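# Set both cartons flat on the low platform

## Task

Move each of the two cartons from the table onto the low platform so it lies flat, with the same face on top as it had at the start. The two must sit side by side, never one on the other. At the end no carton may be off the platform, tilted, knocked over, resting on the other, or overhanging the platform's edge.

## Robot and tools

Robot: two arms, left_arm and right_arm, each ending in an identical five-finger right hand (so the hands are not mirrored). Bases: left_arm at (-0.024, +0.457, +0.014) m, right_arm at (-0.010, -0.656, +0.015) m. A post stands on the floor behind the arms. Loose objects may occasionally get a small push from outside.

Frame: scene frame, origin at table-top height midway between the arms, +x out over the table, +z up, left_arm on the +y side. Reported hand positions, orientations (quat wxyz) and velocities use it; pose offsets use its axes.

Hand point: a spot 0.15 m out from the wrist flange, 0.05 m in front of the palm. Its +z runs along the straight fingers, +y out of the palm, +x across the palm away from the thumb. Straight fingertips reach 0.06-0.07 m past it along +z, about 0.06 m toward -y. A wrist bracket on the little-finger side can strike things. With fingers level the wrist can sit lower than the hand point (up to 0.13 m palm down, 0.25 m palm up).

The row (used by both movement tools): exactly 28 numbers, each in [-1, 1], one list covering both arms. Order: left dx, dy, dz, rx, ry, rz, then left hand little, ring, middle, index, thumb_bend, thumb_turn, force_limit, speed; then the same 14 for the right arm. dx-rz are offsets, not poses: counted from that arm's Hand target when the action or move begins, along scene axes; 1.0 equals 0.6 m of travel or 180 degrees. rx, ry, rz form one rotation vector, turning about the Hand target position. All six at 0 means nothing new for that arm. Orientation is clipped each step to within 32 degrees of the measured one. The six finger/thumb numbers are absolute targets: +1 open/straight, -1 closed; thumb_turn -1 puts the thumb across from the fingers, +1 beside the palm. force_limit maps -1..+1 to about 0..10 N at the fingertip (0..15 N for the two thumb motors). speed runs from near zero at -1 to full at +0.48 and above; for a gentle grip close at -0.94 or slower. To keep a hand unchanged, resend the last eight hand numbers actually sent; if none were sent yet, use hand_measured plus hand_force_limit and hand_speed. A closed thumb-and-finger grip fits objects about 0.035-0.065 m thick.

Tools:
- execute_actions(actions, cameras): actions is a list of actions; each action is a list of up to 15 rows, one per 1/30 s step, the last row repeated to fill 15. Every row in an action counts from that action's start pose, so repeating an offset in a new action moves further. An empty list returns images.
- move(target, speed, blend, stop_force, zero, blocking, cameras): straight-line path of each hand point. target is one row or a list of up to 15 rows, all offsets from the same starting Hand targets. speed in m/s, 0.002-3.2, default 0.25 (turns at twice that in rad/s), one value or one per target. blend in m, rounding corners in a list (0 = stop at each). stop_force in N, 4-120, one value for both arms: an arm's path ends when its wrist sensor feels that much push against its travel; it is unreliable while the hand turns and ignores lighter pushes; touch slowly (about 0.005 m/s). zero (default true) rezeroes the sensor before the move. blocking=false returns early (not allowed with stop_force). Paths do not avoid obstacles or the other arm; a move capped at 10 s.
- wait(seconds 0-3600), stop() to brake a running move, zoom_image(camera, region [x0, y0, x1, y1] pixels, at most 504x504), show_instructions(), zero_wrist_force(arm), finished_scene(scene=1).
Cameras: cam_high, cam_low, cam_left_wrist, cam_right_wrist (672x504 each); "all" gives every one.

Results: per arm end_effector_position (m), quat, velocities, Hand target (last commanded pose, base of the next offsets; the hand often rests a little short of it), joint positions and torques, Wrist force/torque in the hand's own axes plus a peak line. Hand lines list six values in motor order: hand_measured (position on the target scale), hand_stopped_by (moving, target, force, stalled, fault), hand_load_n (positive when something pushes the finger open; a grip lost shows as load near 0). A move adds a "move:" line: done, off_target, moving, held or fault, and limits such as paced (pose clipped) or held (checks withheld steps). MOTOR HOT appears at 70 degrees C; at 85 the arm is braked.

Avoid: a net outside force near 150 N on any part of an arm, or joint torques past their limits (elbow 132 N m, wrists 47.5 N m), triggers a 10 s stop; the arms are stiff, so aiming even slightly past a hard contact can fault. Arms must not press on or grip each other; a clearance check blocks some approaches and may end the move. Keep the wrist away from its base's first-joint axis. Don't drop cartons, release them while moving, slam or let anything fall off the table; set each carton down gently and confirm placement with cameras before finished_scene.

Each tool is called after "Call:" by a JSON object that holds its "api" and its "payload".

Reference images:

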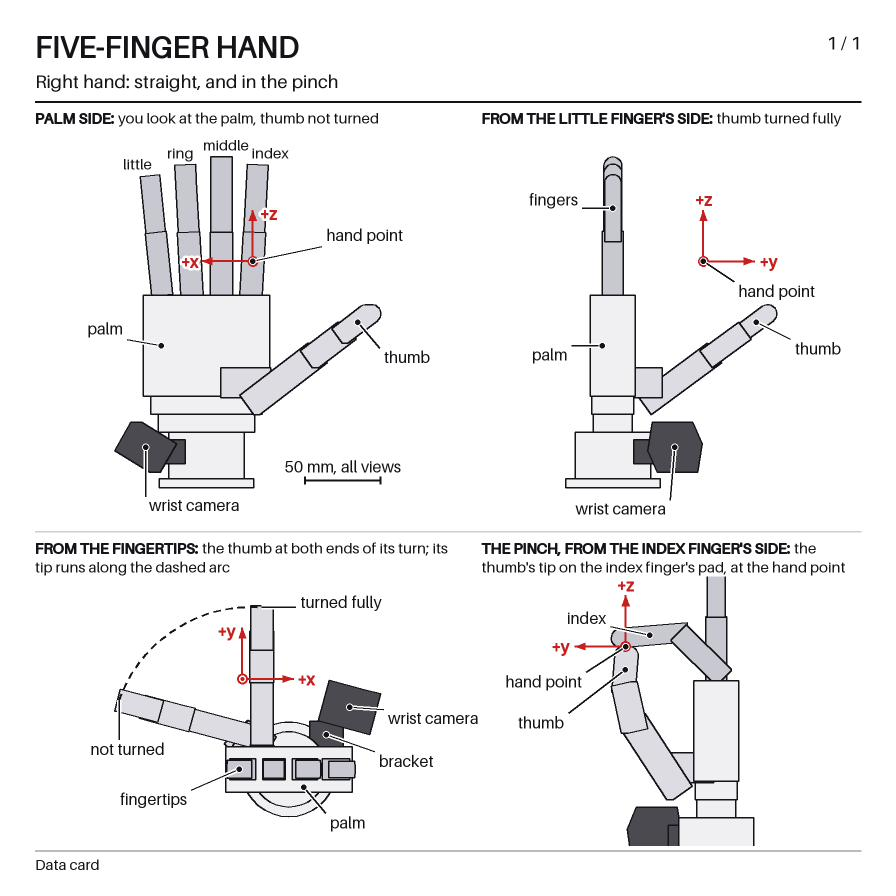

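## Session

Call:
{"api": "execute_actions", "payload": {"actions": []}}

Scene clock: 0.00 s.
left_arm: end_effector_position=(+0.7356, +0.4912, +0.3105) hand_measured=(+1.000, +1.000, +1.000, +1.000, +1.000, +1.000) hand_load_n=(+0.0, +0.0, +0.0, +0.0, +0.0, +0.0) hand_stopped_by=(target, target, target, target, target, target) hand_force_limit=0.00 hand_speed=-0.80 end_effector_quat_wxyz=(+0.095, +0.504, +0.849, +0.130) | right_arm: end_effector_position=(+0.4359, -0.7074, +0.1311) hand_measured=(+1.000, +1.000, +1.000, +1.000, +1.000, +1.000) hand_load_n=(+0.0, +0.0, +0.0, +0.0, +0.0, +0.0) hand_stopped_by=(target, target, target, target, target, target) hand_force_limit=0.00 hand_speed=-0.80 end_effector_quat_wxyz=(-0.063, +0.489, +0.845, -0.207)
Joint positions: left_arm=[-0.288 -1.28 1.652 0.945 1.367 -0.758] | right_arm=[-0.37 -1.309 2.13 0.967 1.953 -0.809]
Joint velocities: within noise
Joint torques (N m): no reading
Motor temperatures (°C): left_arm=[29 30 27 32 36 38] | right_arm=[29 31 29 32 33 39]
Wrist force (N): no reading
Wrist torque (N m): no reading
Wrist force, peak (N): no reading
Hand target: left_arm +0.7356, +0.4912, +0.3105; +0.095, +0.504, +0.849, +0.130 | right_arm +0.4359, -0.7074, +0.1311; -0.063, +0.489, +0.845, -0.207

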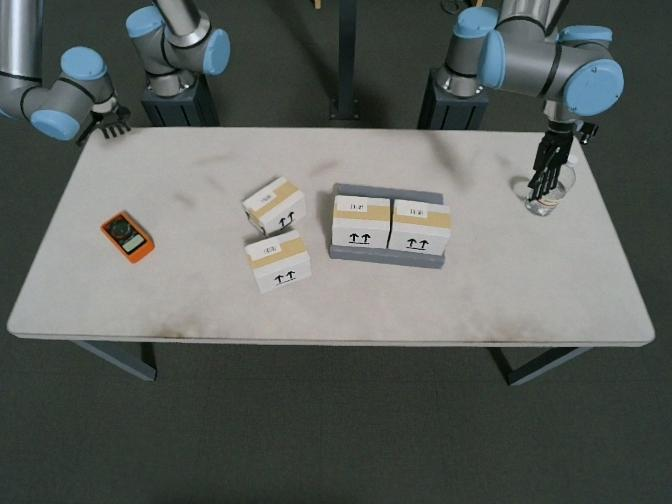

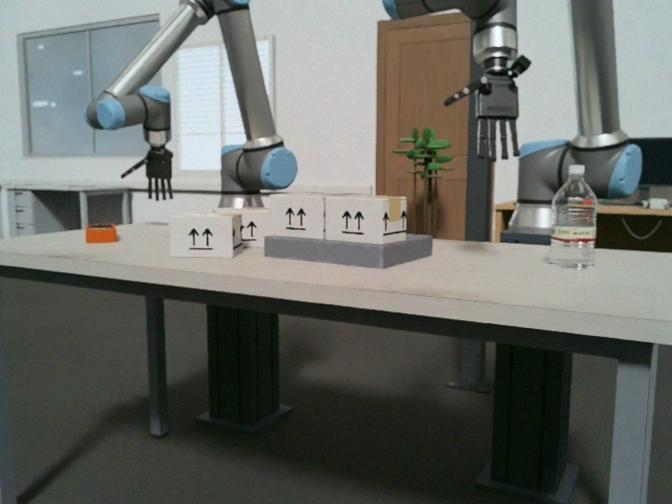

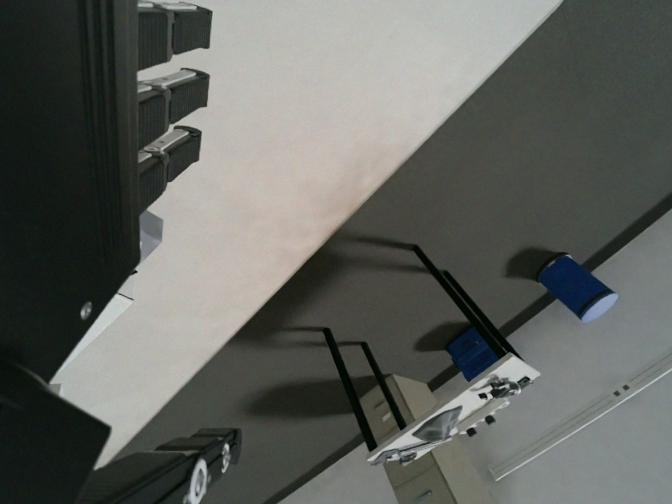

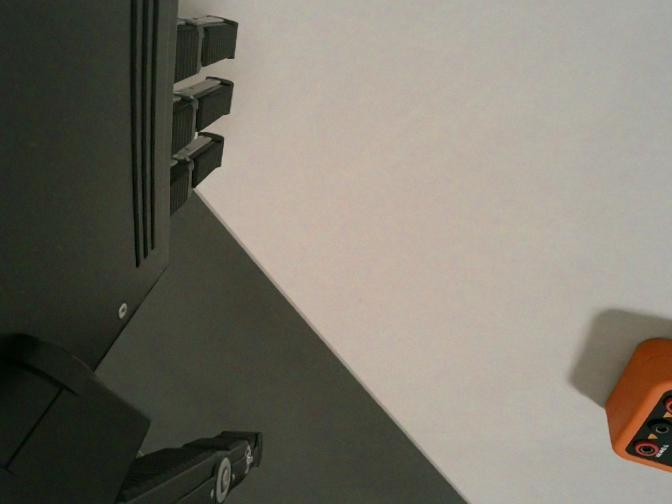

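Call:
{"api": "zoom_image", "payload": {"camera": "cam_high", "region": [220, 150, 470, 310]}}

Call:
{"api": "zoom_image", "payload": {"camera": "cam_low", "region": [150, 170, 450, 290]}}

Scaled by 2.016 from the camera's image (finer frame: 960x720).

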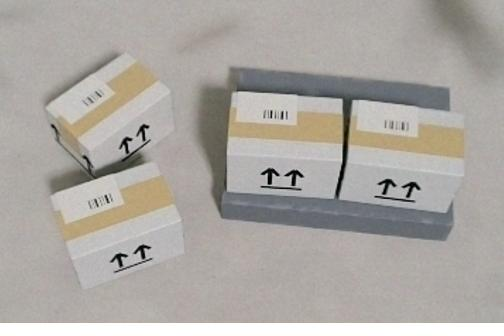

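Scaled by 1.680 from the camera's image (finer frame: 960x720).

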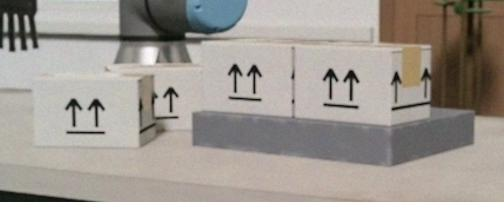

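Call:
{"api": "zoom_image", "payload": {"camera": "cam_high", "region": [325, 175, 455, 275]}}

Call:
{"api": "zoom_image", "payload": {"camera": "cam_high", "region": [235, 170, 335, 300]}}

Call:
{"api": "zoom_image", "payload": {"camera": "cam_low", "region": [160, 180, 300, 280]}}

Call:
{"api": "zoom_image", "payload": {"camera": "cam_low", "region": [260, 180, 440, 280]}}

Scaled by 3.877 from the camera's image (finer frame: 960x720).

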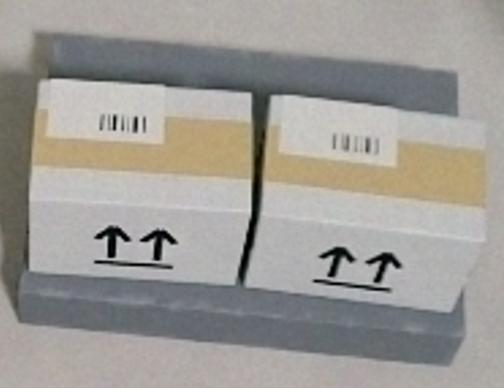

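Scaled by 3.877 from the camera's image (finer frame: 960x720).

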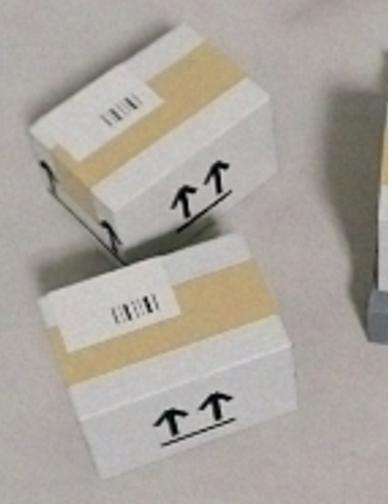

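Scaled by 3.600 from the camera's image (finer frame: 960x720).

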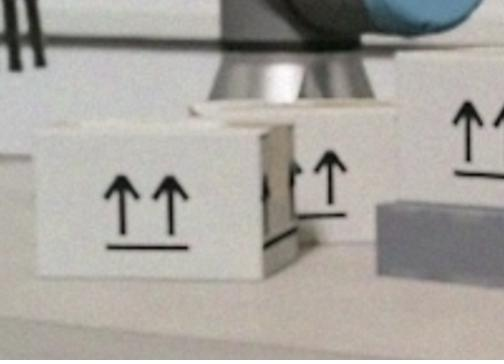

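Scaled by 2.800 from the camera's image (finer frame: 960x720).

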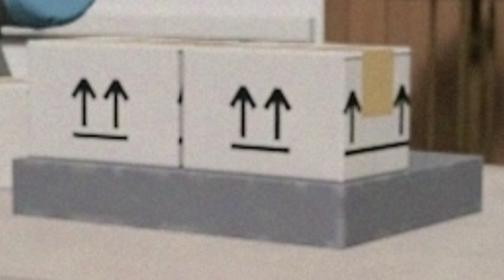

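Call:
{"api": "move", "payload": {"target": [-0.1667,-0.6,0.05,0.0281,0.1071,-0.4161,1,1,1,1,1,1,0,-0.8,0.2735,0.3457,0.2815,0.1587,0.0127,0.5628,1,1,1,1,1,1,0,-0.8], "speed": 0.3, "cameras": ["all"]}}

Scene clock: 341.30 s.
left_arm: end_effector_position=(+0.6356, +0.1312, +0.3404) hand_measured=(+1.000, +1.000, +1.000, +1.000, +1.000, +1.000) hand_load_n=(+0.0, +0.0, +0.0, +0.0, +0.0, +0.0) hand_stopped_by=(target, target, target, target, target, target) hand_force_limit=0.00 hand_speed=-0.80 end_effector_quat_wxyz=(+0.000, +0.930, +0.366, +0.000) | right_arm: end_effector_position=(+0.6000, -0.4999, +0.3000) hand_measured=(+1.000, +1.000, +1.000, +1.000, +1.000, +1.000) hand_load_n=(+0.0, +0.0, -0.5, +0.0, -0.5, +0.0) hand_stopped_by=(target, target, target, target, target, target) hand_force_limit=0.00 hand_speed=-0.80 end_effector_quat_wxyz=(+0.000, -0.367, +0.930, +0.000)
Joint positions: left_arm=[-0.644 -1.171 1.44 1.302 1.57 0.18] | right_arm=[-0.175 -1.242 1.615 1.197 1.571 -2.456]
Joint torques (N m): left_arm=[-3.81 -81.17 -31.71 4.21 -1.35 2.43] | right_arm=[-13.49 -57.43 -40.24 4.3 2.71 -1.79]
Wrist force (N): left_arm=[0.0 -0.7 -1.4] | right_arm=[0.2 -0.4 -0.1]
Wrist torque (N m): left_arm=[0.04 0.07 0.01] | right_arm=[-0.04 -0.05 -0.21]
Wrist force, peak (N): left_arm=[0.7 -0.9 -1.4] | right_arm=[-1.2 -0.7 -0.6]
Hand target: left_arm +0.6356, +0.1312, +0.3405; +0.000, +0.930, +0.366, +0.000 | right_arm +0.6000, -0.5000, +0.3000; +0.000, -0.367, +0.930, +0.000
Off the commanded pose: left_arm 0.000 m, 0 deg | right_arm 0.000 m, 0 deg.
move: done
cam_left_wrist: T_world_to_cam=[[0.85816, -0.51231, 0.03321, -0.49542], [-0.44266, -0.70561, 0.55333, 0.17621], [-0.26004, -0.48954, -0.8323, 0.62415]] pos_world=[0.66546, 0.17607, 0.43844]
cam_right_wrist: T_world_to_cam=[[-0.84887, 0.52808, -0.02359, 0.78231], [0.43566, 0.72418, 0.53456, -0.06383], [0.29937, 0.4435, -0.8448, 0.41141]] pos_world=[0.56872, -0.54936, 0.40014]

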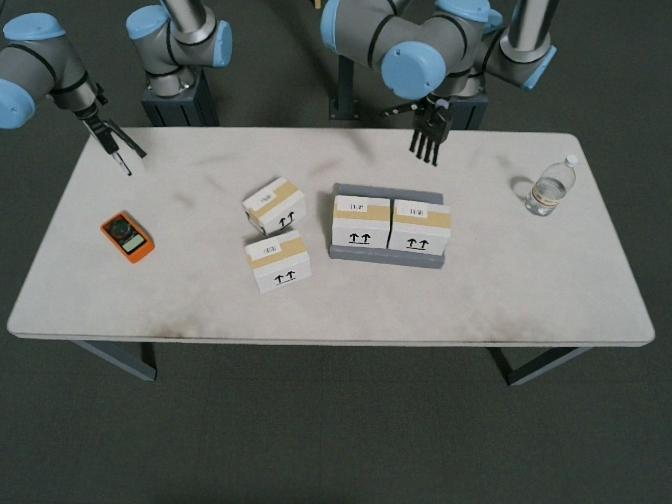

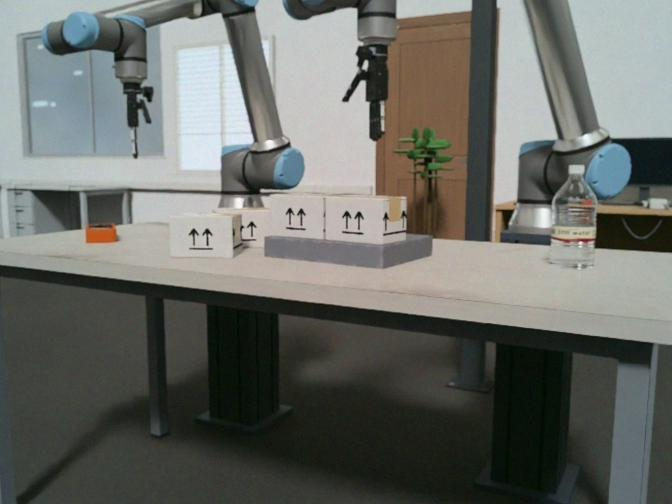

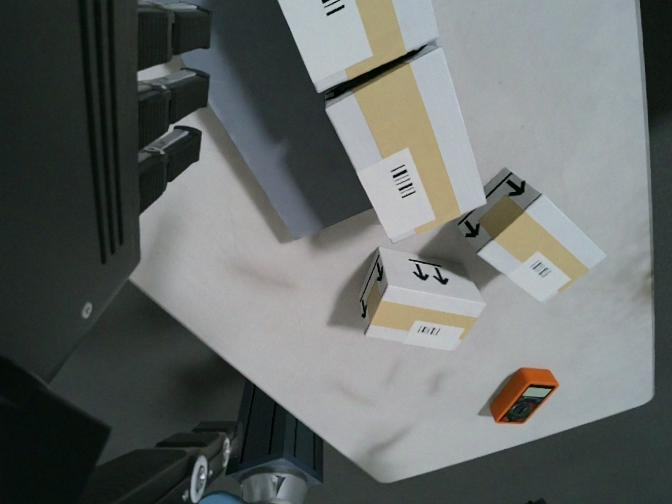

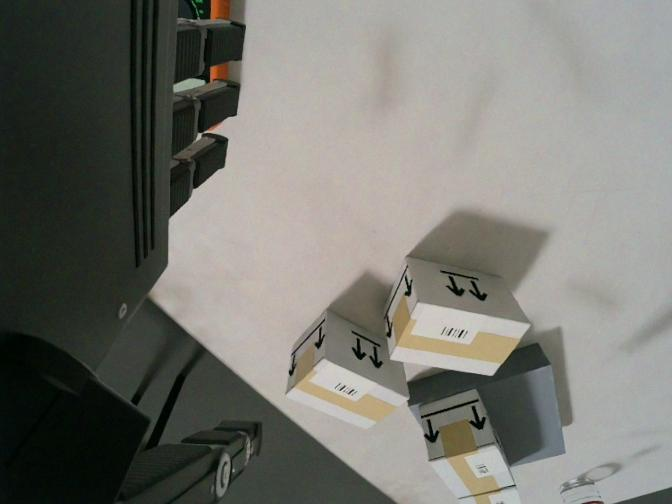

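Call:
{"api": "zoom_image", "payload": {"camera": "cam_left_wrist", "region": [190, 0, 490, 260]}}

Call:
{"api": "zoom_image", "payload": {"camera": "cam_left_wrist", "region": [340, 140, 620, 370]}}

Scaled by 1.680 from the camera's image (finer frame: 960x720).

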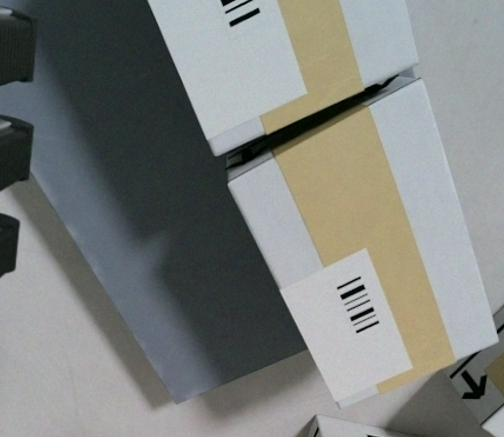

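Scaled by 1.800 from the camera's image (finer frame: 960x720).

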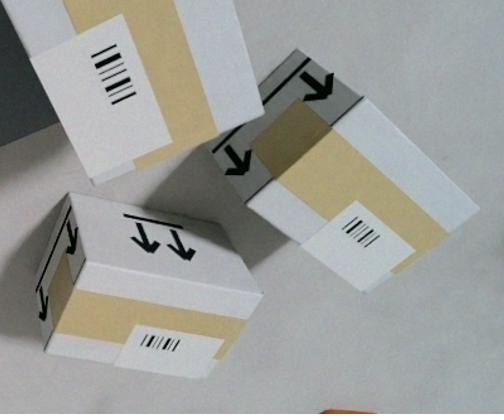

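Call:
{"api": "zoom_image", "payload": {"camera": "cam_right_wrist", "region": [270, 240, 590, 500]}}

Scaled by 1.575 from the camera's image (finer frame: 960x720).

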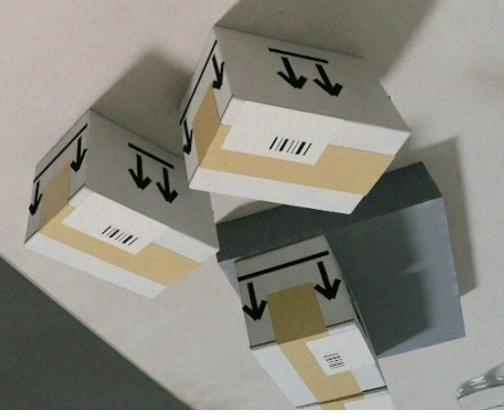

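Call:
{"api": "move", "payload": {"target": [-0.1825,-0.5088,-0.2333,0,0,0.0111,1,1,1,1,1,1,0,-0.8,0.15,0.4833,-0.1667,0,0,0.0111,1,1,1,1,1,1,0,-0.8], "speed": 0.2, "cameras": ["all"]}}

Scene clock: 442.33 s.
left_arm: end_effector_position=(+0.5261, -0.1741, +0.2005) hand_measured=(+1.000, +1.000, +1.000, +1.000, +1.000, +1.000) hand_load_n=(+0.0, +0.0, +0.5, +0.0, -0.5, +0.0) hand_stopped_by=(target, target, target, target, target, target) hand_force_limit=0.00 hand_speed=-0.80 end_effector_quat_wxyz=(+0.000, +0.924, +0.382, +0.000) | right_arm: end_effector_position=(+0.6900, -0.2101, +0.2000) hand_measured=(+1.000, +1.000, +1.000, +1.000, +1.000, +1.000) hand_load_n=(+0.0, +0.0, +0.0, +0.0, +0.0, +0.0) hand_stopped_by=(target, target, target, target, target, target) hand_force_limit=0.00 hand_speed=-0.80 end_effector_quat_wxyz=(+0.000, -0.383, +0.924, +0.000)
Joint positions: left_arm=[-1.049 -0.959 1.372 1.159 1.57 -0.26] | right_arm=[0.231 -0.895 1.265 1.201 1.571 -2.085]
Joint torques (N m): left_arm=[-5.43 -80.21 -29.79 5.96 -1.63 -0.66] | right_arm=[13.82 -75 -44.56 2.01 3.16 1]
Wrist force (N): left_arm=[0.2 -0.5 -0.7] | right_arm=[0.0 -0.8 -0.4]
Wrist torque (N m): left_arm=[0.02 0.05 -0.15] | right_arm=[-0.10 -0.04 0.08]
Wrist force, peak (N): left_arm=[2.5 -2.1 -2.2] | right_arm=[1.6 -2.0 -0.6]
Hand target: left_arm +0.5261, -0.1741, +0.2005; +0.000, +0.924, +0.383, +0.000 | right_arm +0.6900, -0.2100, +0.2000; +0.000, -0.383, +0.924, +0.000
Off the commanded pose: left_arm 0.000 m, 0 deg | right_arm 0.000 m, 0 deg.
move: done
cam_left_wrist: T_world_to_cam=[[0.8754, -0.48225, 0.03325, -0.557], [-0.41793, -0.72049, 0.55338, -0.02597], [-0.24291, -0.49833, -0.83226, 0.31931]] pos_world=[0.55431, -0.1282, 0.29864]
cam_right_wrist: T_world_to_cam=[[-0.86679, 0.49812, -0.02355, 0.70935], [0.41017, 0.73902, 0.53442, -0.23874], [0.28361, 0.45357, -0.84489, 0.18457]] pos_world=[0.66043, -0.26062, 0.30023]

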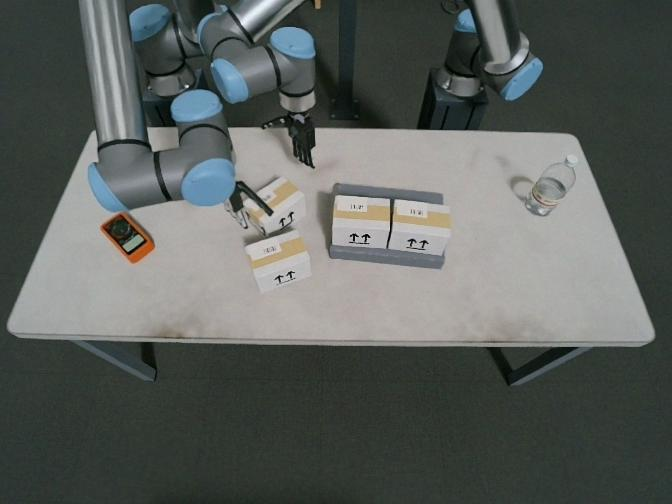

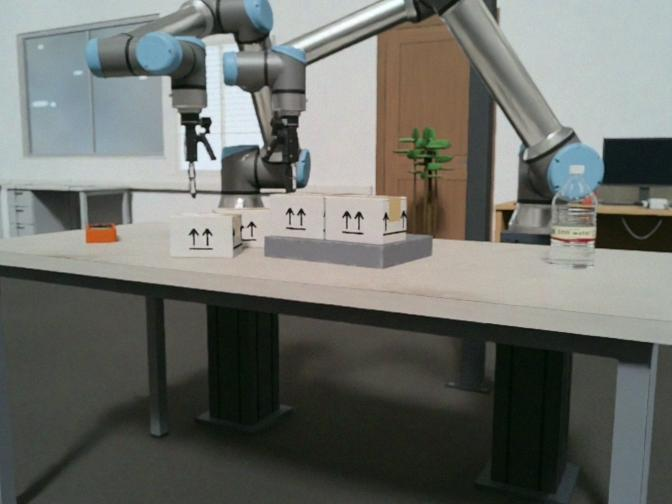

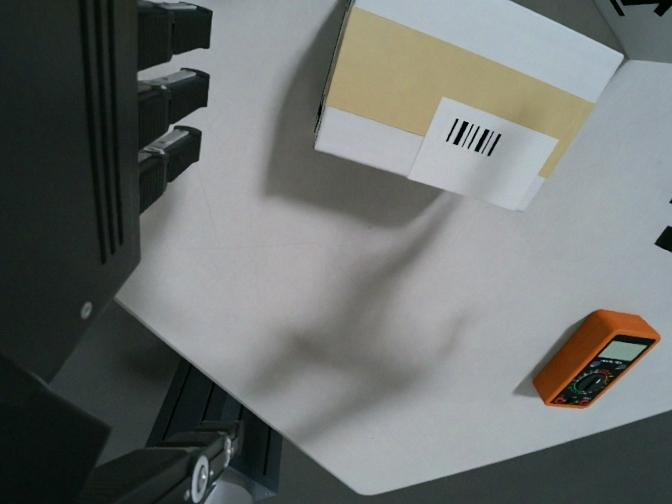

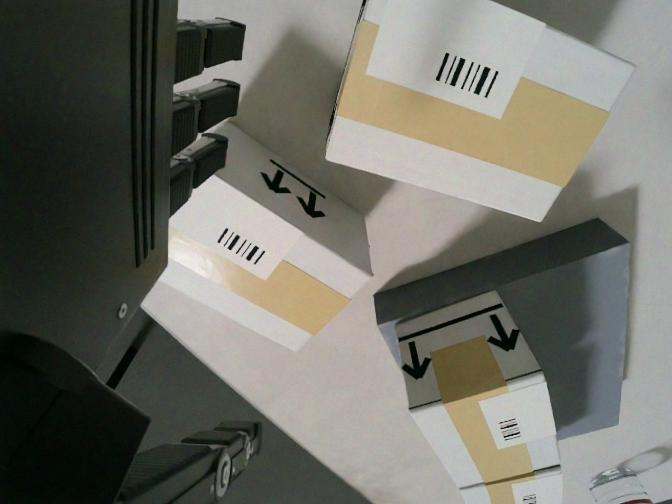

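Call:
{"api": "move", "payload": {"target": [0.0268,-0.0185,-0.1925,0,0,0,1,1,1,1,1,1,0,-0.8,-0.0212,0.0147,-0.1917,0,0,0,1,1,1,1,1,1,0,-0.8], "speed": 0.06, "stop_force": 10, "cameras": ["all"]}}

Scene clock: 497.43 s.
left_arm: end_effector_position=(+0.5422, -0.1852, +0.0850) hand_measured=(+1.000, +1.000, +1.000, +1.000, +1.000, +1.000) hand_load_n=(+0.0, +0.0, +0.0, +0.0, +0.0, +0.0) hand_stopped_by=(target, target, target, target, target, target) hand_force_limit=0.00 hand_speed=-0.80 end_effector_quat_wxyz=(+0.000, +0.924, +0.383, +0.000) | right_arm: end_effector_position=(+0.6773, -0.2012, +0.0850) hand_measured=(+1.000, +1.000, +1.000, +1.000, +1.000, +1.000) hand_load_n=(+0.0, +0.0, +0.0, +0.0, -0.5, +0.0) hand_stopped_by=(target, target, target, target, target, target) hand_force_limit=0.00 hand_speed=-0.80 end_effector_quat_wxyz=(+0.000, -0.383, +0.924, +0.000)
Joint positions: left_arm=[-1.038 -0.841 1.393 1.019 1.57 -0.249] | right_arm=[0.246 -0.821 1.357 1.034 1.571 -2.07]
Joint torques (N m): left_arm=[-9.03 -106.16 -41.58 6.29 -1.85 -2.46] | right_arm=[-13.82 -96.45 -44.9 2.74 -0.98 -1.13]
Wrist force (N): left_arm=[0.5 -0.5 -1.2] | right_arm=[0.2 -0.7 -0.3]
Wrist torque (N m): left_arm=[0.03 -0.03 -0.15] | right_arm=[-0.06 -0.07 -0.20]
Wrist force, peak (N): left_arm=[0.7 -0.8 -1.6] | right_arm=[0.2 -0.9 -1.0]
Hand target: left_arm +0.5422, -0.1852, +0.0850; +0.000, +0.924, +0.383, +0.000 | right_arm +0.6773, -0.2012, +0.0850; +0.000, -0.383, +0.924, +0.000
Off the commanded pose: left_arm 0.000 m, 0 deg | right_arm 0.000 m, 0 deg.
move: done
cam_left_wrist: T_world_to_cam=[[0.87541, -0.48224, 0.03318, -0.57259], [-0.41792, -0.72057, 0.55328, 0.03674], [-0.2429, -0.49821, -0.83234, 0.2215]] pos_world=[0.57041, -0.1393, 0.18304]
cam_right_wrist: T_world_to_cam=[[-0.86676, 0.49816, -0.02362, 0.6912], [0.41015, 0.73898, 0.5345, -0.17861], [0.28372, 0.4536, -0.84484, 0.08681]] pos_world=[0.64773, -0.25172, 0.18513]

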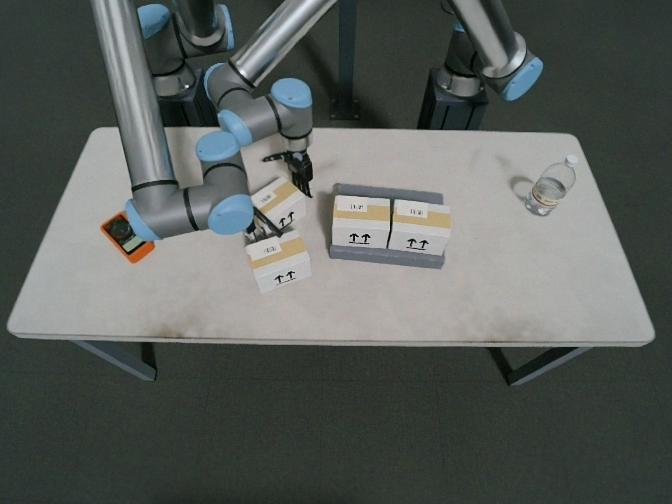

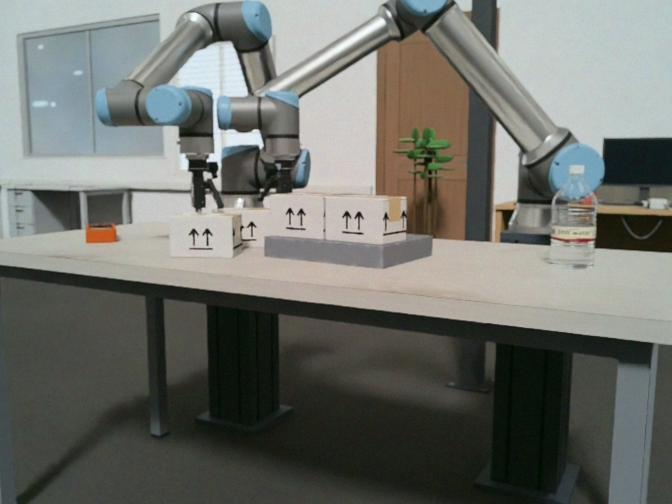

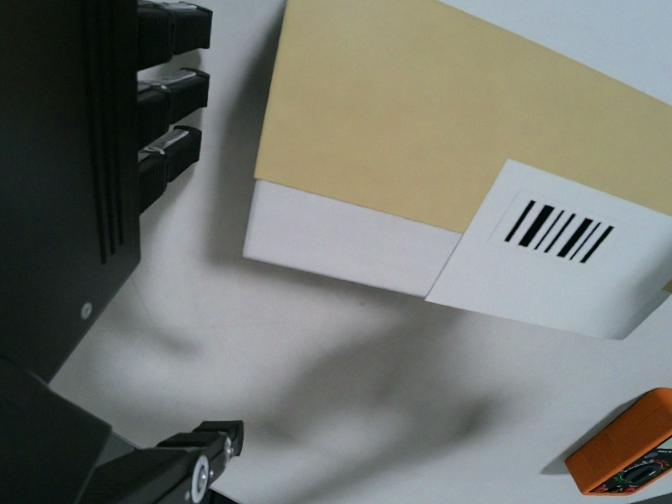

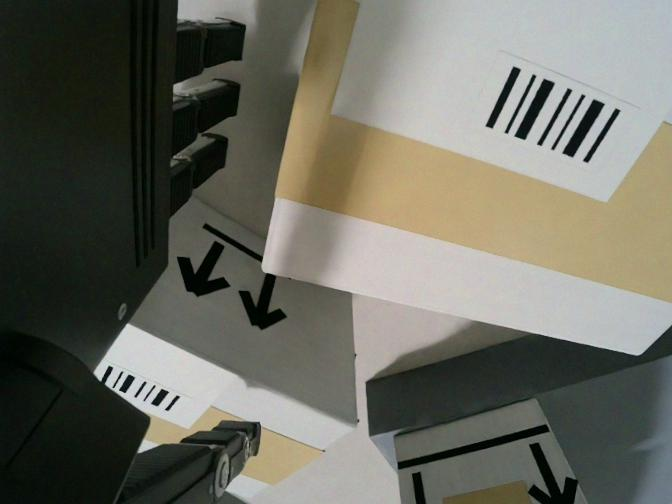

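Call:
{"api": "zoom_image", "payload": {"camera": "cam_high", "region": [220, 140, 350, 250]}}

Call:
{"api": "zoom_image", "payload": {"camera": "cam_low", "region": [160, 140, 340, 270]}}

Scaled by 3.877 from the camera's image (finer frame: 960x720).

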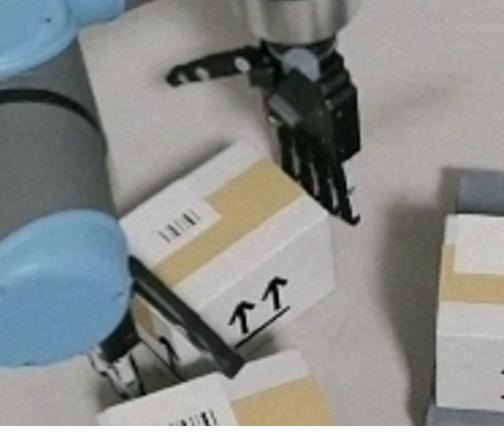

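Scaled by 2.800 from the camera's image (finer frame: 960x720).

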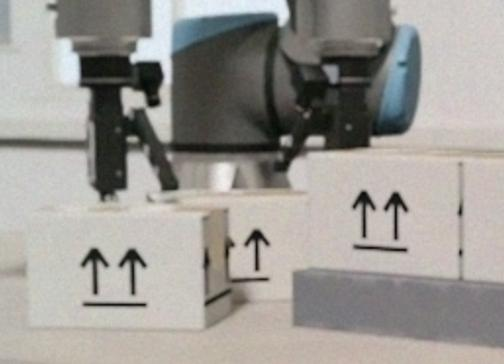

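Call:
{"api": "move", "payload": {"target": [0.059,-0.059,0,0,0,0,1,1,1,1,1,1,0,-0.8,-0.059,0.059,0,0,0,0,1,1,1,1,1,1,0,-0.8], "speed": 0.01, "stop_force": 5, "cameras": ["all"]}}

Scene clock: 519.07 s.
left_arm: end_effector_position=(+0.5460, -0.1891, +0.0850) hand_measured=(+1.000, +1.000, +1.000, +1.000, +1.000, +1.000) hand_load_n=(+0.0, +0.0, +0.0, +0.0, +0.0, +0.0) hand_stopped_by=(target, target, target, target, target, target) hand_force_limit=0.00 hand_speed=-0.80 end_effector_quat_wxyz=(+0.000, +0.924, +0.383, +0.000) | right_arm: end_effector_position=(+0.6727, -0.1967, +0.0850) hand_measured=(+1.000, +1.000, +1.000, +1.000, +1.000, +1.000) hand_load_n=(+0.0, +0.0, +0.0, +0.0, +0.0, +0.0) hand_stopped_by=(target, target, target, target, target, target) hand_force_limit=0.00 hand_speed=-0.80 end_effector_quat_wxyz=(+0.000, -0.383, +0.924, +0.000)
Joint positions: left_arm=[-1.037 -0.833 1.379 1.026 1.57 -0.248] | right_arm=[0.253 -0.824 1.362 1.032 1.571 -2.063]
Joint torques (N m): left_arm=[-7.02 -108.35 -22.96 2.2 -1.78 -2.35] | right_arm=[-12.39 -82.18 -43.89 5.49 1.83 -1.08]
Wrist force (N): left_arm=[0.3 -0.4 -1.3] | right_arm=[0.4 -0.3 -0.2]
Wrist torque (N m): left_arm=[0.04 0.00 -0.16] | right_arm=[0.00 -0.08 -0.18]
Wrist force, peak (N): left_arm=[0.3 -0.6 -1.7] | right_arm=[0.4 -0.8 -0.1]
Hand target: left_arm +0.5460, -0.1891, +0.0850; +0.000, +0.924, +0.383, +0.000 (not the last commanded pose) | right_arm +0.6727, -0.1967, +0.0850; +0.000, -0.383, +0.924, +0.000 (not the last commanded pose)
Off the commanded pose: left_arm 0.045 m, 0 deg | right_arm 0.044 m, 0 deg.
move: held (left_arm; a check stopped the path), off_target (right_arm; braked when a check withheld steps of left_arm); limits=held
pose unreachable (left arm): on one or more control steps of this call, first in action 0 (counted from 0), this arm could not follow its commanded pose, so it was not sent that pose on those steps. It may still have moved: this result reports where it is.
cause: moving toward the commanded pose would bring a part of the arm too close to another arm (a part of this arm just beyond joint 4 (wrist 1) and a part of the right arm just beyond its joint 5 (wrist 2), along the way the arms are being sent, or toward where that arm still pushes).
cam_left_wrist: T_world_to_cam=[[0.87539, -0.48227, 0.03321, -0.5778], [-0.41795, -0.72052, 0.55332, 0.03553], [-0.24292, -0.49825, -0.8323, 0.22048]] pos_world=[0.57421, -0.1432, 0.18304]
cam_right_wrist: T_world_to_cam=[[-0.86676, 0.49816, -0.02362, 0.68506], [0.41015, 0.73898, 0.5345, -0.18009], [0.28372, 0.4536, -0.84484, 0.08605]] pos_world=[0.64323, -0.24722, 0.18513]

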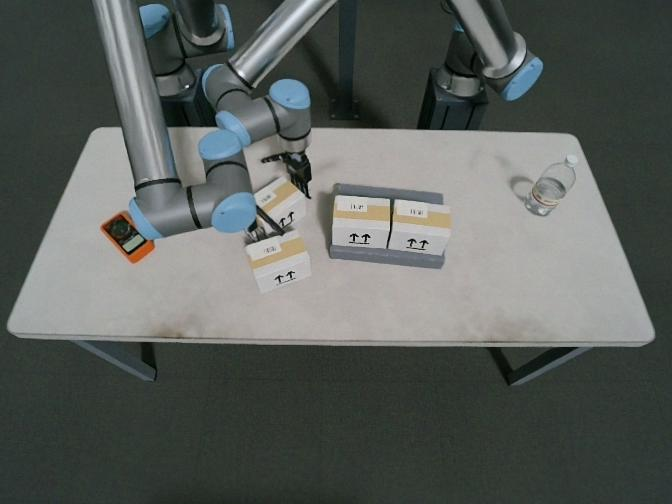

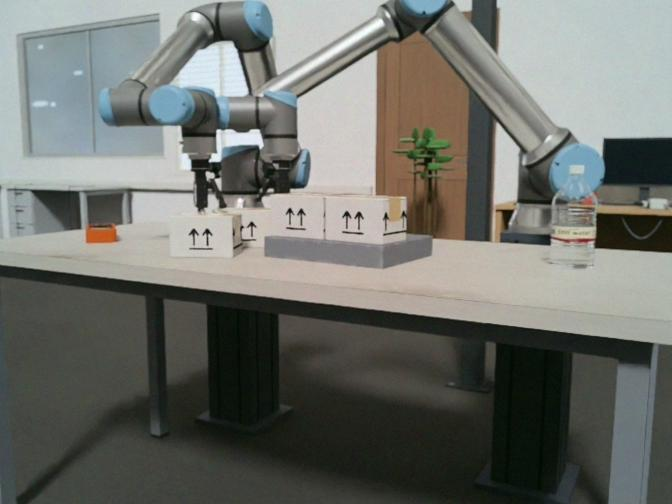

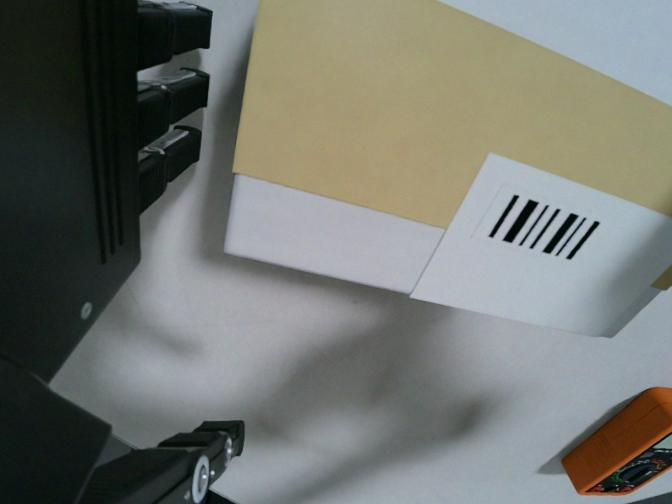

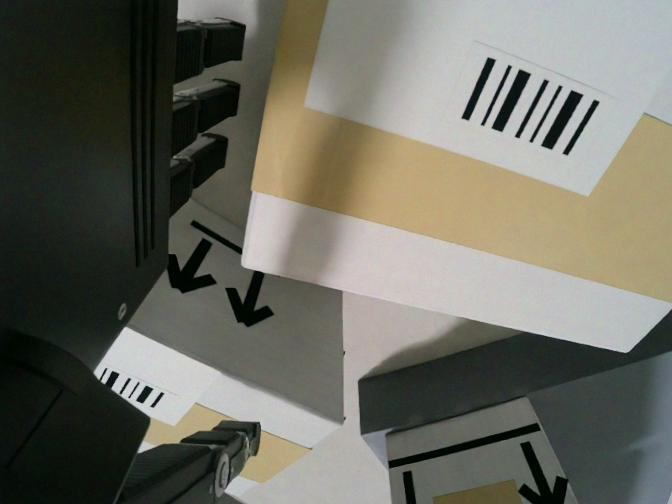

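Call:
{"api": "move", "payload": {"target": [[0,0,0.1667,0,0,0,1,1,1,1,1,1,0,-0.8,0,0,0.1667,0,0,0,1,1,1,1,1,1,0,-0.8],[-0.0767,0.565,0.4583,0,0,0.3889,1,1,1,1,1,1,0,-0.8,-0.2545,-0.4722,0.4583,0,0,0.3889,1,1,1,1,1,1,0,-0.8]], "speed": 0.3, "blend": 0.03}}

Call:
{"api": "move", "payload": {"target": [-0.055,0.7067,-0.0117,0,0,0.3611,1,1,1,1,1,1,0,-0.8,-0.1682,-0.2983,-0.0117,0,0,0.3611,1,1,1,1,1,1,0,-0.8], "speed": 0.3}}

Scene clock: 757.17 s.
left_arm: end_effector_position=(+0.5460, -0.1891, +0.0850) hand_measured=(+1.000, +1.000, +1.000, +1.000, +1.000, +1.000) hand_load_n=(+0.0, +0.0, +0.0, +0.0, +0.0, +0.0) hand_stopped_by=(target, target, target, target, target, target) hand_force_limit=0.00 hand_speed=-0.80 end_effector_quat_wxyz=(+0.000, +0.924, +0.383, +0.000) | right_arm: end_effector_position=(+0.6727, -0.1967, +0.1316) hand_measured=(+1.000, +1.000, +1.000, +1.000, +1.000, +1.000) hand_load_n=(+0.0, +0.0, +0.0, +0.0, +0.0, +0.0) hand_stopped_by=(target, target, target, target, target, target) hand_force_limit=0.00 hand_speed=-0.80 end_effector_quat_wxyz=(+0.000, -0.383, +0.924, +0.000)
Joint positions: left_arm=[-1.037 -0.833 1.379 1.026 1.57 -0.248] | right_arm=[0.253 -0.862 1.337 1.095 1.571 -2.063]
Joint torques (N m): left_arm=[-8.8 -108.11 -22.92 2.31 -1.99 -2.65] | right_arm=[-8.66 -94.19 -38.45 5.84 2.62 0.36]
Wrist force (N): left_arm=[0.7 -0.7 -1.3] | right_arm=[0.0 -0.7 -0.1]
Wrist torque (N m): left_arm=[-0.01 -0.06 -0.15] | right_arm=[-0.08 -0.04 -0.24]
Wrist force, peak (N): left_arm=[0.6 -0.7 -1.7] | right_arm=[0.2 -0.6 -5.1]
Hand target: left_arm +0.5460, -0.1891, +0.0850; +0.000, +0.924, +0.383, +0.000 (not the last commanded pose) | right_arm +0.6727, -0.1967, +0.1317; +0.000, -0.383, +0.924, +0.000 (not the last commanded pose)
Off the commanded pose: left_arm 0.439 m, 70 deg | right_arm 0.395 m, 70 deg.
move: held (left_arm; a check stopped the path), off_target (right_arm; braked when a check withheld steps of left_arm); path passed 0 of 2 targets; limits=held
pose unreachable (left arm): on one or more control steps of this call, first in action 0 (counted from 0), this arm could not follow its commanded pose, so it was not sent that pose on those steps. It may still have moved: this result reports where it is.
cause: moving toward the commanded pose would bring a part of the arm too close to another arm (a part of this arm just beyond joint 4 (wrist 1) and a part of the right arm just beyond its joint 5 (wrist 2), at the place that arm is still heading or pushing toward).

Scene clock: 759.57 s.
left_arm: end_effector_position=(+0.5130, +0.2349, +0.0780) hand_measured=(+1.000, +1.000, +1.000, +1.000, +1.000, +1.000) hand_load_n=(+0.0, +0.0, +0.0, +0.0, +0.0, +0.0) hand_stopped_by=(target, target, target, target, target, target) hand_force_limit=0.00 hand_speed=-0.80 end_effector_quat_wxyz=(+0.000, +0.574, +0.819, +0.000) | right_arm: end_effector_position=(+0.5718, -0.3757, +0.1247) hand_measured=(+1.000, +1.000, +1.000, +1.000, +1.000, +1.000) hand_load_n=(+0.0, +0.0, +0.5, -0.5, +0.0, +0.0) hand_stopped_by=(target, target, target, target, target, target) hand_force_limit=0.00 hand_speed=-0.80 end_effector_quat_wxyz=(+0.000, +0.819, -0.573, +0.000)
Joint positions: left_arm=[-0.773 -1.203 2.033 0.742 1.571 -1.119] | right_arm=[0.105 -1.006 1.603 0.973 1.571 -3.345]
Joint torques (N m): left_arm=[6.94 -52.58 -24.12 5.72 -1.87 -2.65] | right_arm=[19.36 -68.66 -39.97 5.61 -1.02 -2.44]
Wrist force (N): left_arm=[-0.9 -1.5 0.8] | right_arm=[0.0 -0.4 0.5]
Wrist torque (N m): left_arm=[-0.18 0.13 -0.23] | right_arm=[-0.10 -0.05 -0.17]
Wrist force, peak (N): left_arm=[-14.9 4.1 -2.2] | right_arm=[0.5 -0.8 -0.3]
Hand target: left_arm +0.5130, +0.2350, +0.0780; +0.000, +0.574, +0.819, +0.000 | right_arm +0.5718, -0.3756, +0.1247; +0.000, +0.819, -0.573, +0.000
Off the commanded pose: left_arm 0.000 m, 0 deg | right_arm 0.000 m, 0 deg.
move: done

Call:
{"api": "execute_actions", "payload": {"actions": []}}

Scene clock: 763.63 s.
left_arm: end_effector_position=(+0.5130, +0.2350, +0.0780) hand_measured=(+1.000, +1.000, +1.000, +1.000, +1.000, +1.000) hand_load_n=(+0.0, +0.0, +0.0, +0.0, +0.0, +0.0) hand_stopped_by=(target, target, target, target, target, target) hand_force_limit=0.00 hand_speed=-0.80 end_effector_quat_wxyz=(+0.000, +0.574, +0.819, +0.000) | right_arm: end_effector_position=(+0.5718, -0.3756, +0.1247) hand_measured=(+1.000, +1.000, +1.000, +1.000, +1.000, +1.000) hand_load_n=(+0.0, +0.0, +0.0, +0.0, -0.5, +0.0) hand_stopped_by=(target, target, target, target, target, target) hand_force_limit=0.00 hand_speed=-0.80 end_effector_quat_wxyz=(+0.000, +0.819, -0.573, +0.000)
Joint positions: left_arm=[-0.773 -1.203 2.033 0.742 1.571 -1.119] | right_arm=[0.105 -1.006 1.602 0.973 1.571 -3.345]
Joint velocities: within noise
Joint torques (N m): left_arm=[8.55 -43.48 -15.84 5.78 -1.93 -2.59] | right_arm=[18.2 -62.93 -43.75 5.68 3.51 -1.88]
Motor temperatures (°C): left_arm=[29 30 27 32 35 38] | right_arm=[29 31 30 31 33 39]
Wrist force (N): left_arm=[-1.1 -1.4 0.7] | right_arm=[-0.2 -0.6 0.3]
Wrist torque (N m): left_arm=[-0.17 0.15 -0.23] | right_arm=[-0.12 -0.02 -0.16]
Wrist force, peak (N): left_arm=[-1.0 -1.7 0.7] | right_arm=[-0.2 -0.8 0.5]
Hand target: left_arm +0.5130, +0.2350, +0.0780; +0.000, +0.574, +0.819, +0.000 | right_arm +0.5718, -0.3756, +0.1247; +0.000, +0.819, -0.573, +0.000
Off the commanded pose: left_arm 0.000 m, 0 deg | right_arm 0.000 m, 0 deg.
camera_calibration:
cam_left_wrist: T_world_to_cam=[[0.80706, 0.58954, 0.03322, -0.56098], [0.47638, -0.68333, 0.55329, -0.13638], [0.34889, -0.43071, -0.83233, 0.09845]] pos_world=[0.48337, 0.27993, 0.17604]
cam_right_wrist: T_world_to_cam=[[-0.8178, -0.57501, -0.02363, 0.2565], [-0.4964, 0.68404, 0.53449, 0.47011], [-0.29118, 0.44883, -0.84485, 0.55636]] pos_world=[0.60513, -0.4238, 0.22484]

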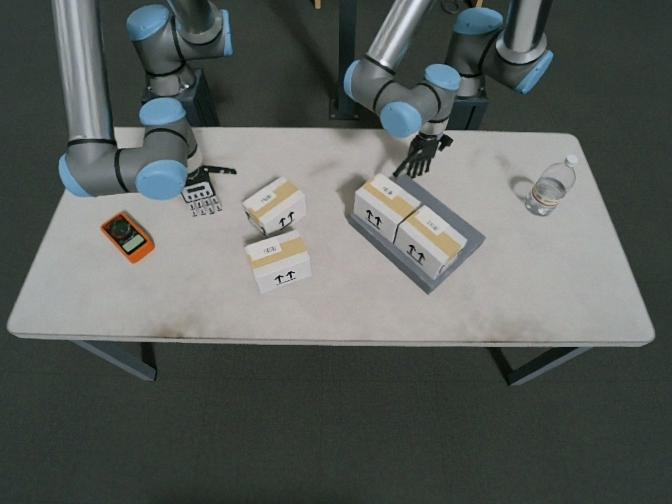

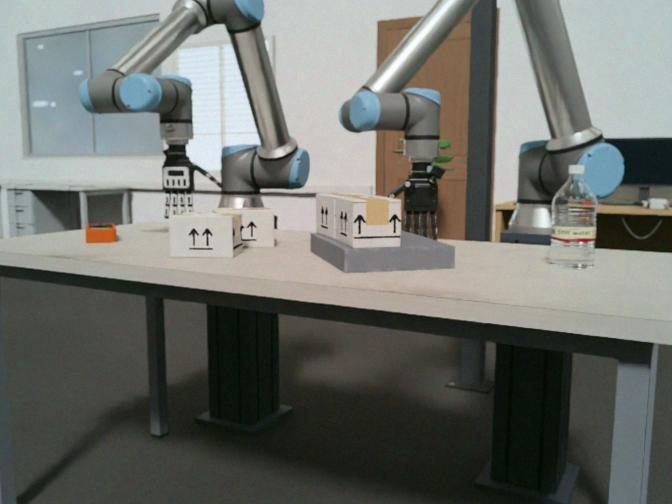

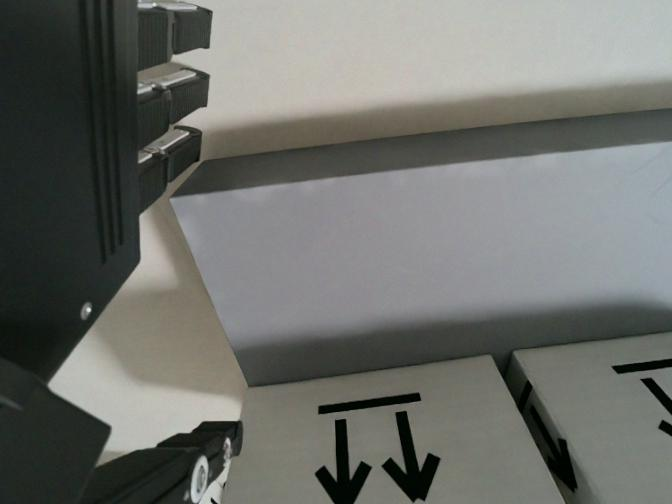

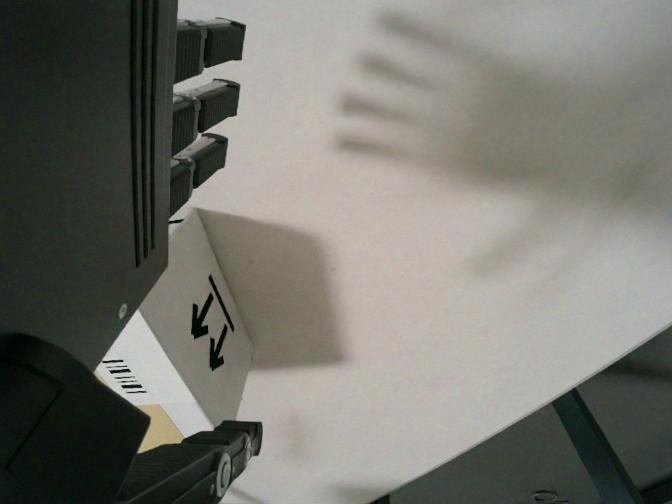

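Call:
{"api": "move", "payload": {"target": [0,0,0.45,0,0,0,1,1,1,1,1,1,0,-0.8,0,0,0.35,0,0,0,1,1,1,1,1,1,0,-0.8], "speed": 0.2}}

Scene clock: 776.63 s.
left_arm: end_effector_position=(+0.5130, +0.2350, +0.3479) hand_measured=(+1.000, +1.000, +1.000, +1.000, +1.000, +1.000) hand_load_n=(+0.0, +0.0, +0.0, +0.0, -0.5, -0.5) hand_stopped_by=(target, target, target, target, target, target) hand_force_limit=0.00 hand_speed=-0.80 end_effector_quat_wxyz=(+0.000, +0.574, +0.819, +0.000) | right_arm: end_effector_position=(+0.5718, -0.3756, +0.3346) hand_measured=(+1.000, +1.000, +1.000, +1.000, +1.000, +1.000) hand_load_n=(+0.0, +0.0, +0.0, +0.0, +0.0, +0.0) hand_stopped_by=(target, target, target, target, target, target) hand_force_limit=0.00 hand_speed=-0.80 end_effector_quat_wxyz=(+0.000, +0.819, -0.573, +0.000)
Joint positions: left_arm=[-0.773 -1.462 1.799 1.234 1.57 -1.119] | right_arm=[0.105 -1.15 1.421 1.299 1.571 -3.345]
Joint torques (N m): left_arm=[-7.35 -49.53 -41.33 4.65 0.73 -2.38] | right_arm=[5.2 -68.16 -39.34 5.7 0.09 -0.23]
Wrist force (N): left_arm=[-0.8 -1.0 0.6] | right_arm=[0.3 -0.5 0.3]
Wrist torque (N m): left_arm=[-0.12 0.11 -0.21] | right_arm=[-0.10 -0.12 -0.16]
Wrist force, peak (N): left_arm=[-0.8 -1.5 3.1] | right_arm=[0.2 -0.1 2.5]
Hand target: left_arm +0.5130, +0.2350, +0.3480; +0.000, +0.574, +0.819, +0.000 | right_arm +0.5718, -0.3756, +0.3347; +0.000, +0.819, -0.573, +0.000
Off the commanded pose: left_arm 0.000 m, 0 deg | right_arm 0.000 m, 0 deg.
move: done

Call:
{"api": "move", "payload": {"target": [-0.0767,0.565,0.0085,0,0,0.3889,1,1,1,1,1,1,0,-0.8,-0.2545,-0.4723,0.0307,0,0,0.3889,1,1,1,1,1,1,0,-0.8], "speed": 0.3, "cameras": ["cam_high"]}}

Scene clock: 787.30 s.
left_arm: end_effector_position=(+0.4671, +0.5739, +0.3531) hand_measured=(+1.000, +1.000, +1.000, +1.000, +1.000, +1.000) hand_load_n=(+0.0, +0.0, +0.0, +0.0, +0.0, +0.0) hand_stopped_by=(target, target, target, target, target, target) hand_force_limit=0.00 hand_speed=-0.80 end_effector_quat_wxyz=(-0.001, +0.000, +1.000, +0.000) | right_arm: end_effector_position=(+0.4191, -0.6589, +0.3531) hand_measured=(+1.000, +1.000, +1.000, +1.000, +1.000, +1.000) hand_load_n=(+0.0, +0.0, +0.0, +0.0, +0.0, +0.0) hand_stopped_by=(target, target, target, target, target, target) hand_force_limit=0.00 hand_speed=-0.80 end_effector_quat_wxyz=(+0.000, +1.000, +0.000, +0.000) end_effector_velocity=(+0.000, +0.000, -0.001) end_effector_angular_velocity=(+0.001, +0.002, +0.008)
Joint positions: left_arm=[-0.264 -1.554 1.889 1.237 1.571 -1.831] | right_arm=[-0.304 -1.556 1.891 1.236 1.57 -4.976]
Joint velocities: left_arm=[within noise] | right_arm=[0 0 0.002 0.001 0 -0.008]
Joint torques (N m): left_arm=[7.84 -54.65 -25.91 4.76 1.43 -1.87] | right_arm=[-12.66 -41.5 -40.11 3.47 -0.34 -1.51]
Wrist force (N): left_arm=[-1.0 -1.3 0.8] | right_arm=[0.3 -0.2 -0.4]
Wrist torque (N m): left_arm=[-0.14 0.11 -0.24] | right_arm=[-0.01 -0.06 -0.09]
Wrist force, peak (N): left_arm=[-2.3 -1.3 0.7] | right_arm=[-0.5 -1.4 0.0]
Hand target: left_arm +0.4670, +0.5740, +0.3531; +0.000, +0.000, +1.000, +0.000 | right_arm +0.4191, -0.6590, +0.3531; +0.000, +1.000, +0.000, +0.000
Off the commanded pose: left_arm 0.000 m, 0 deg | right_arm 0.000 m, 0 deg.
move: done

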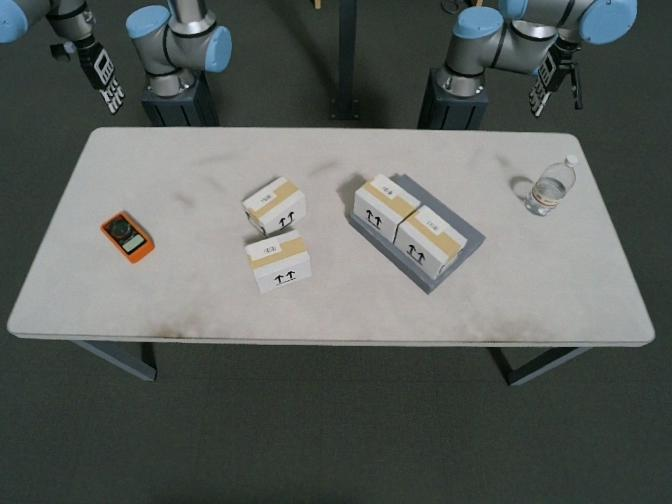

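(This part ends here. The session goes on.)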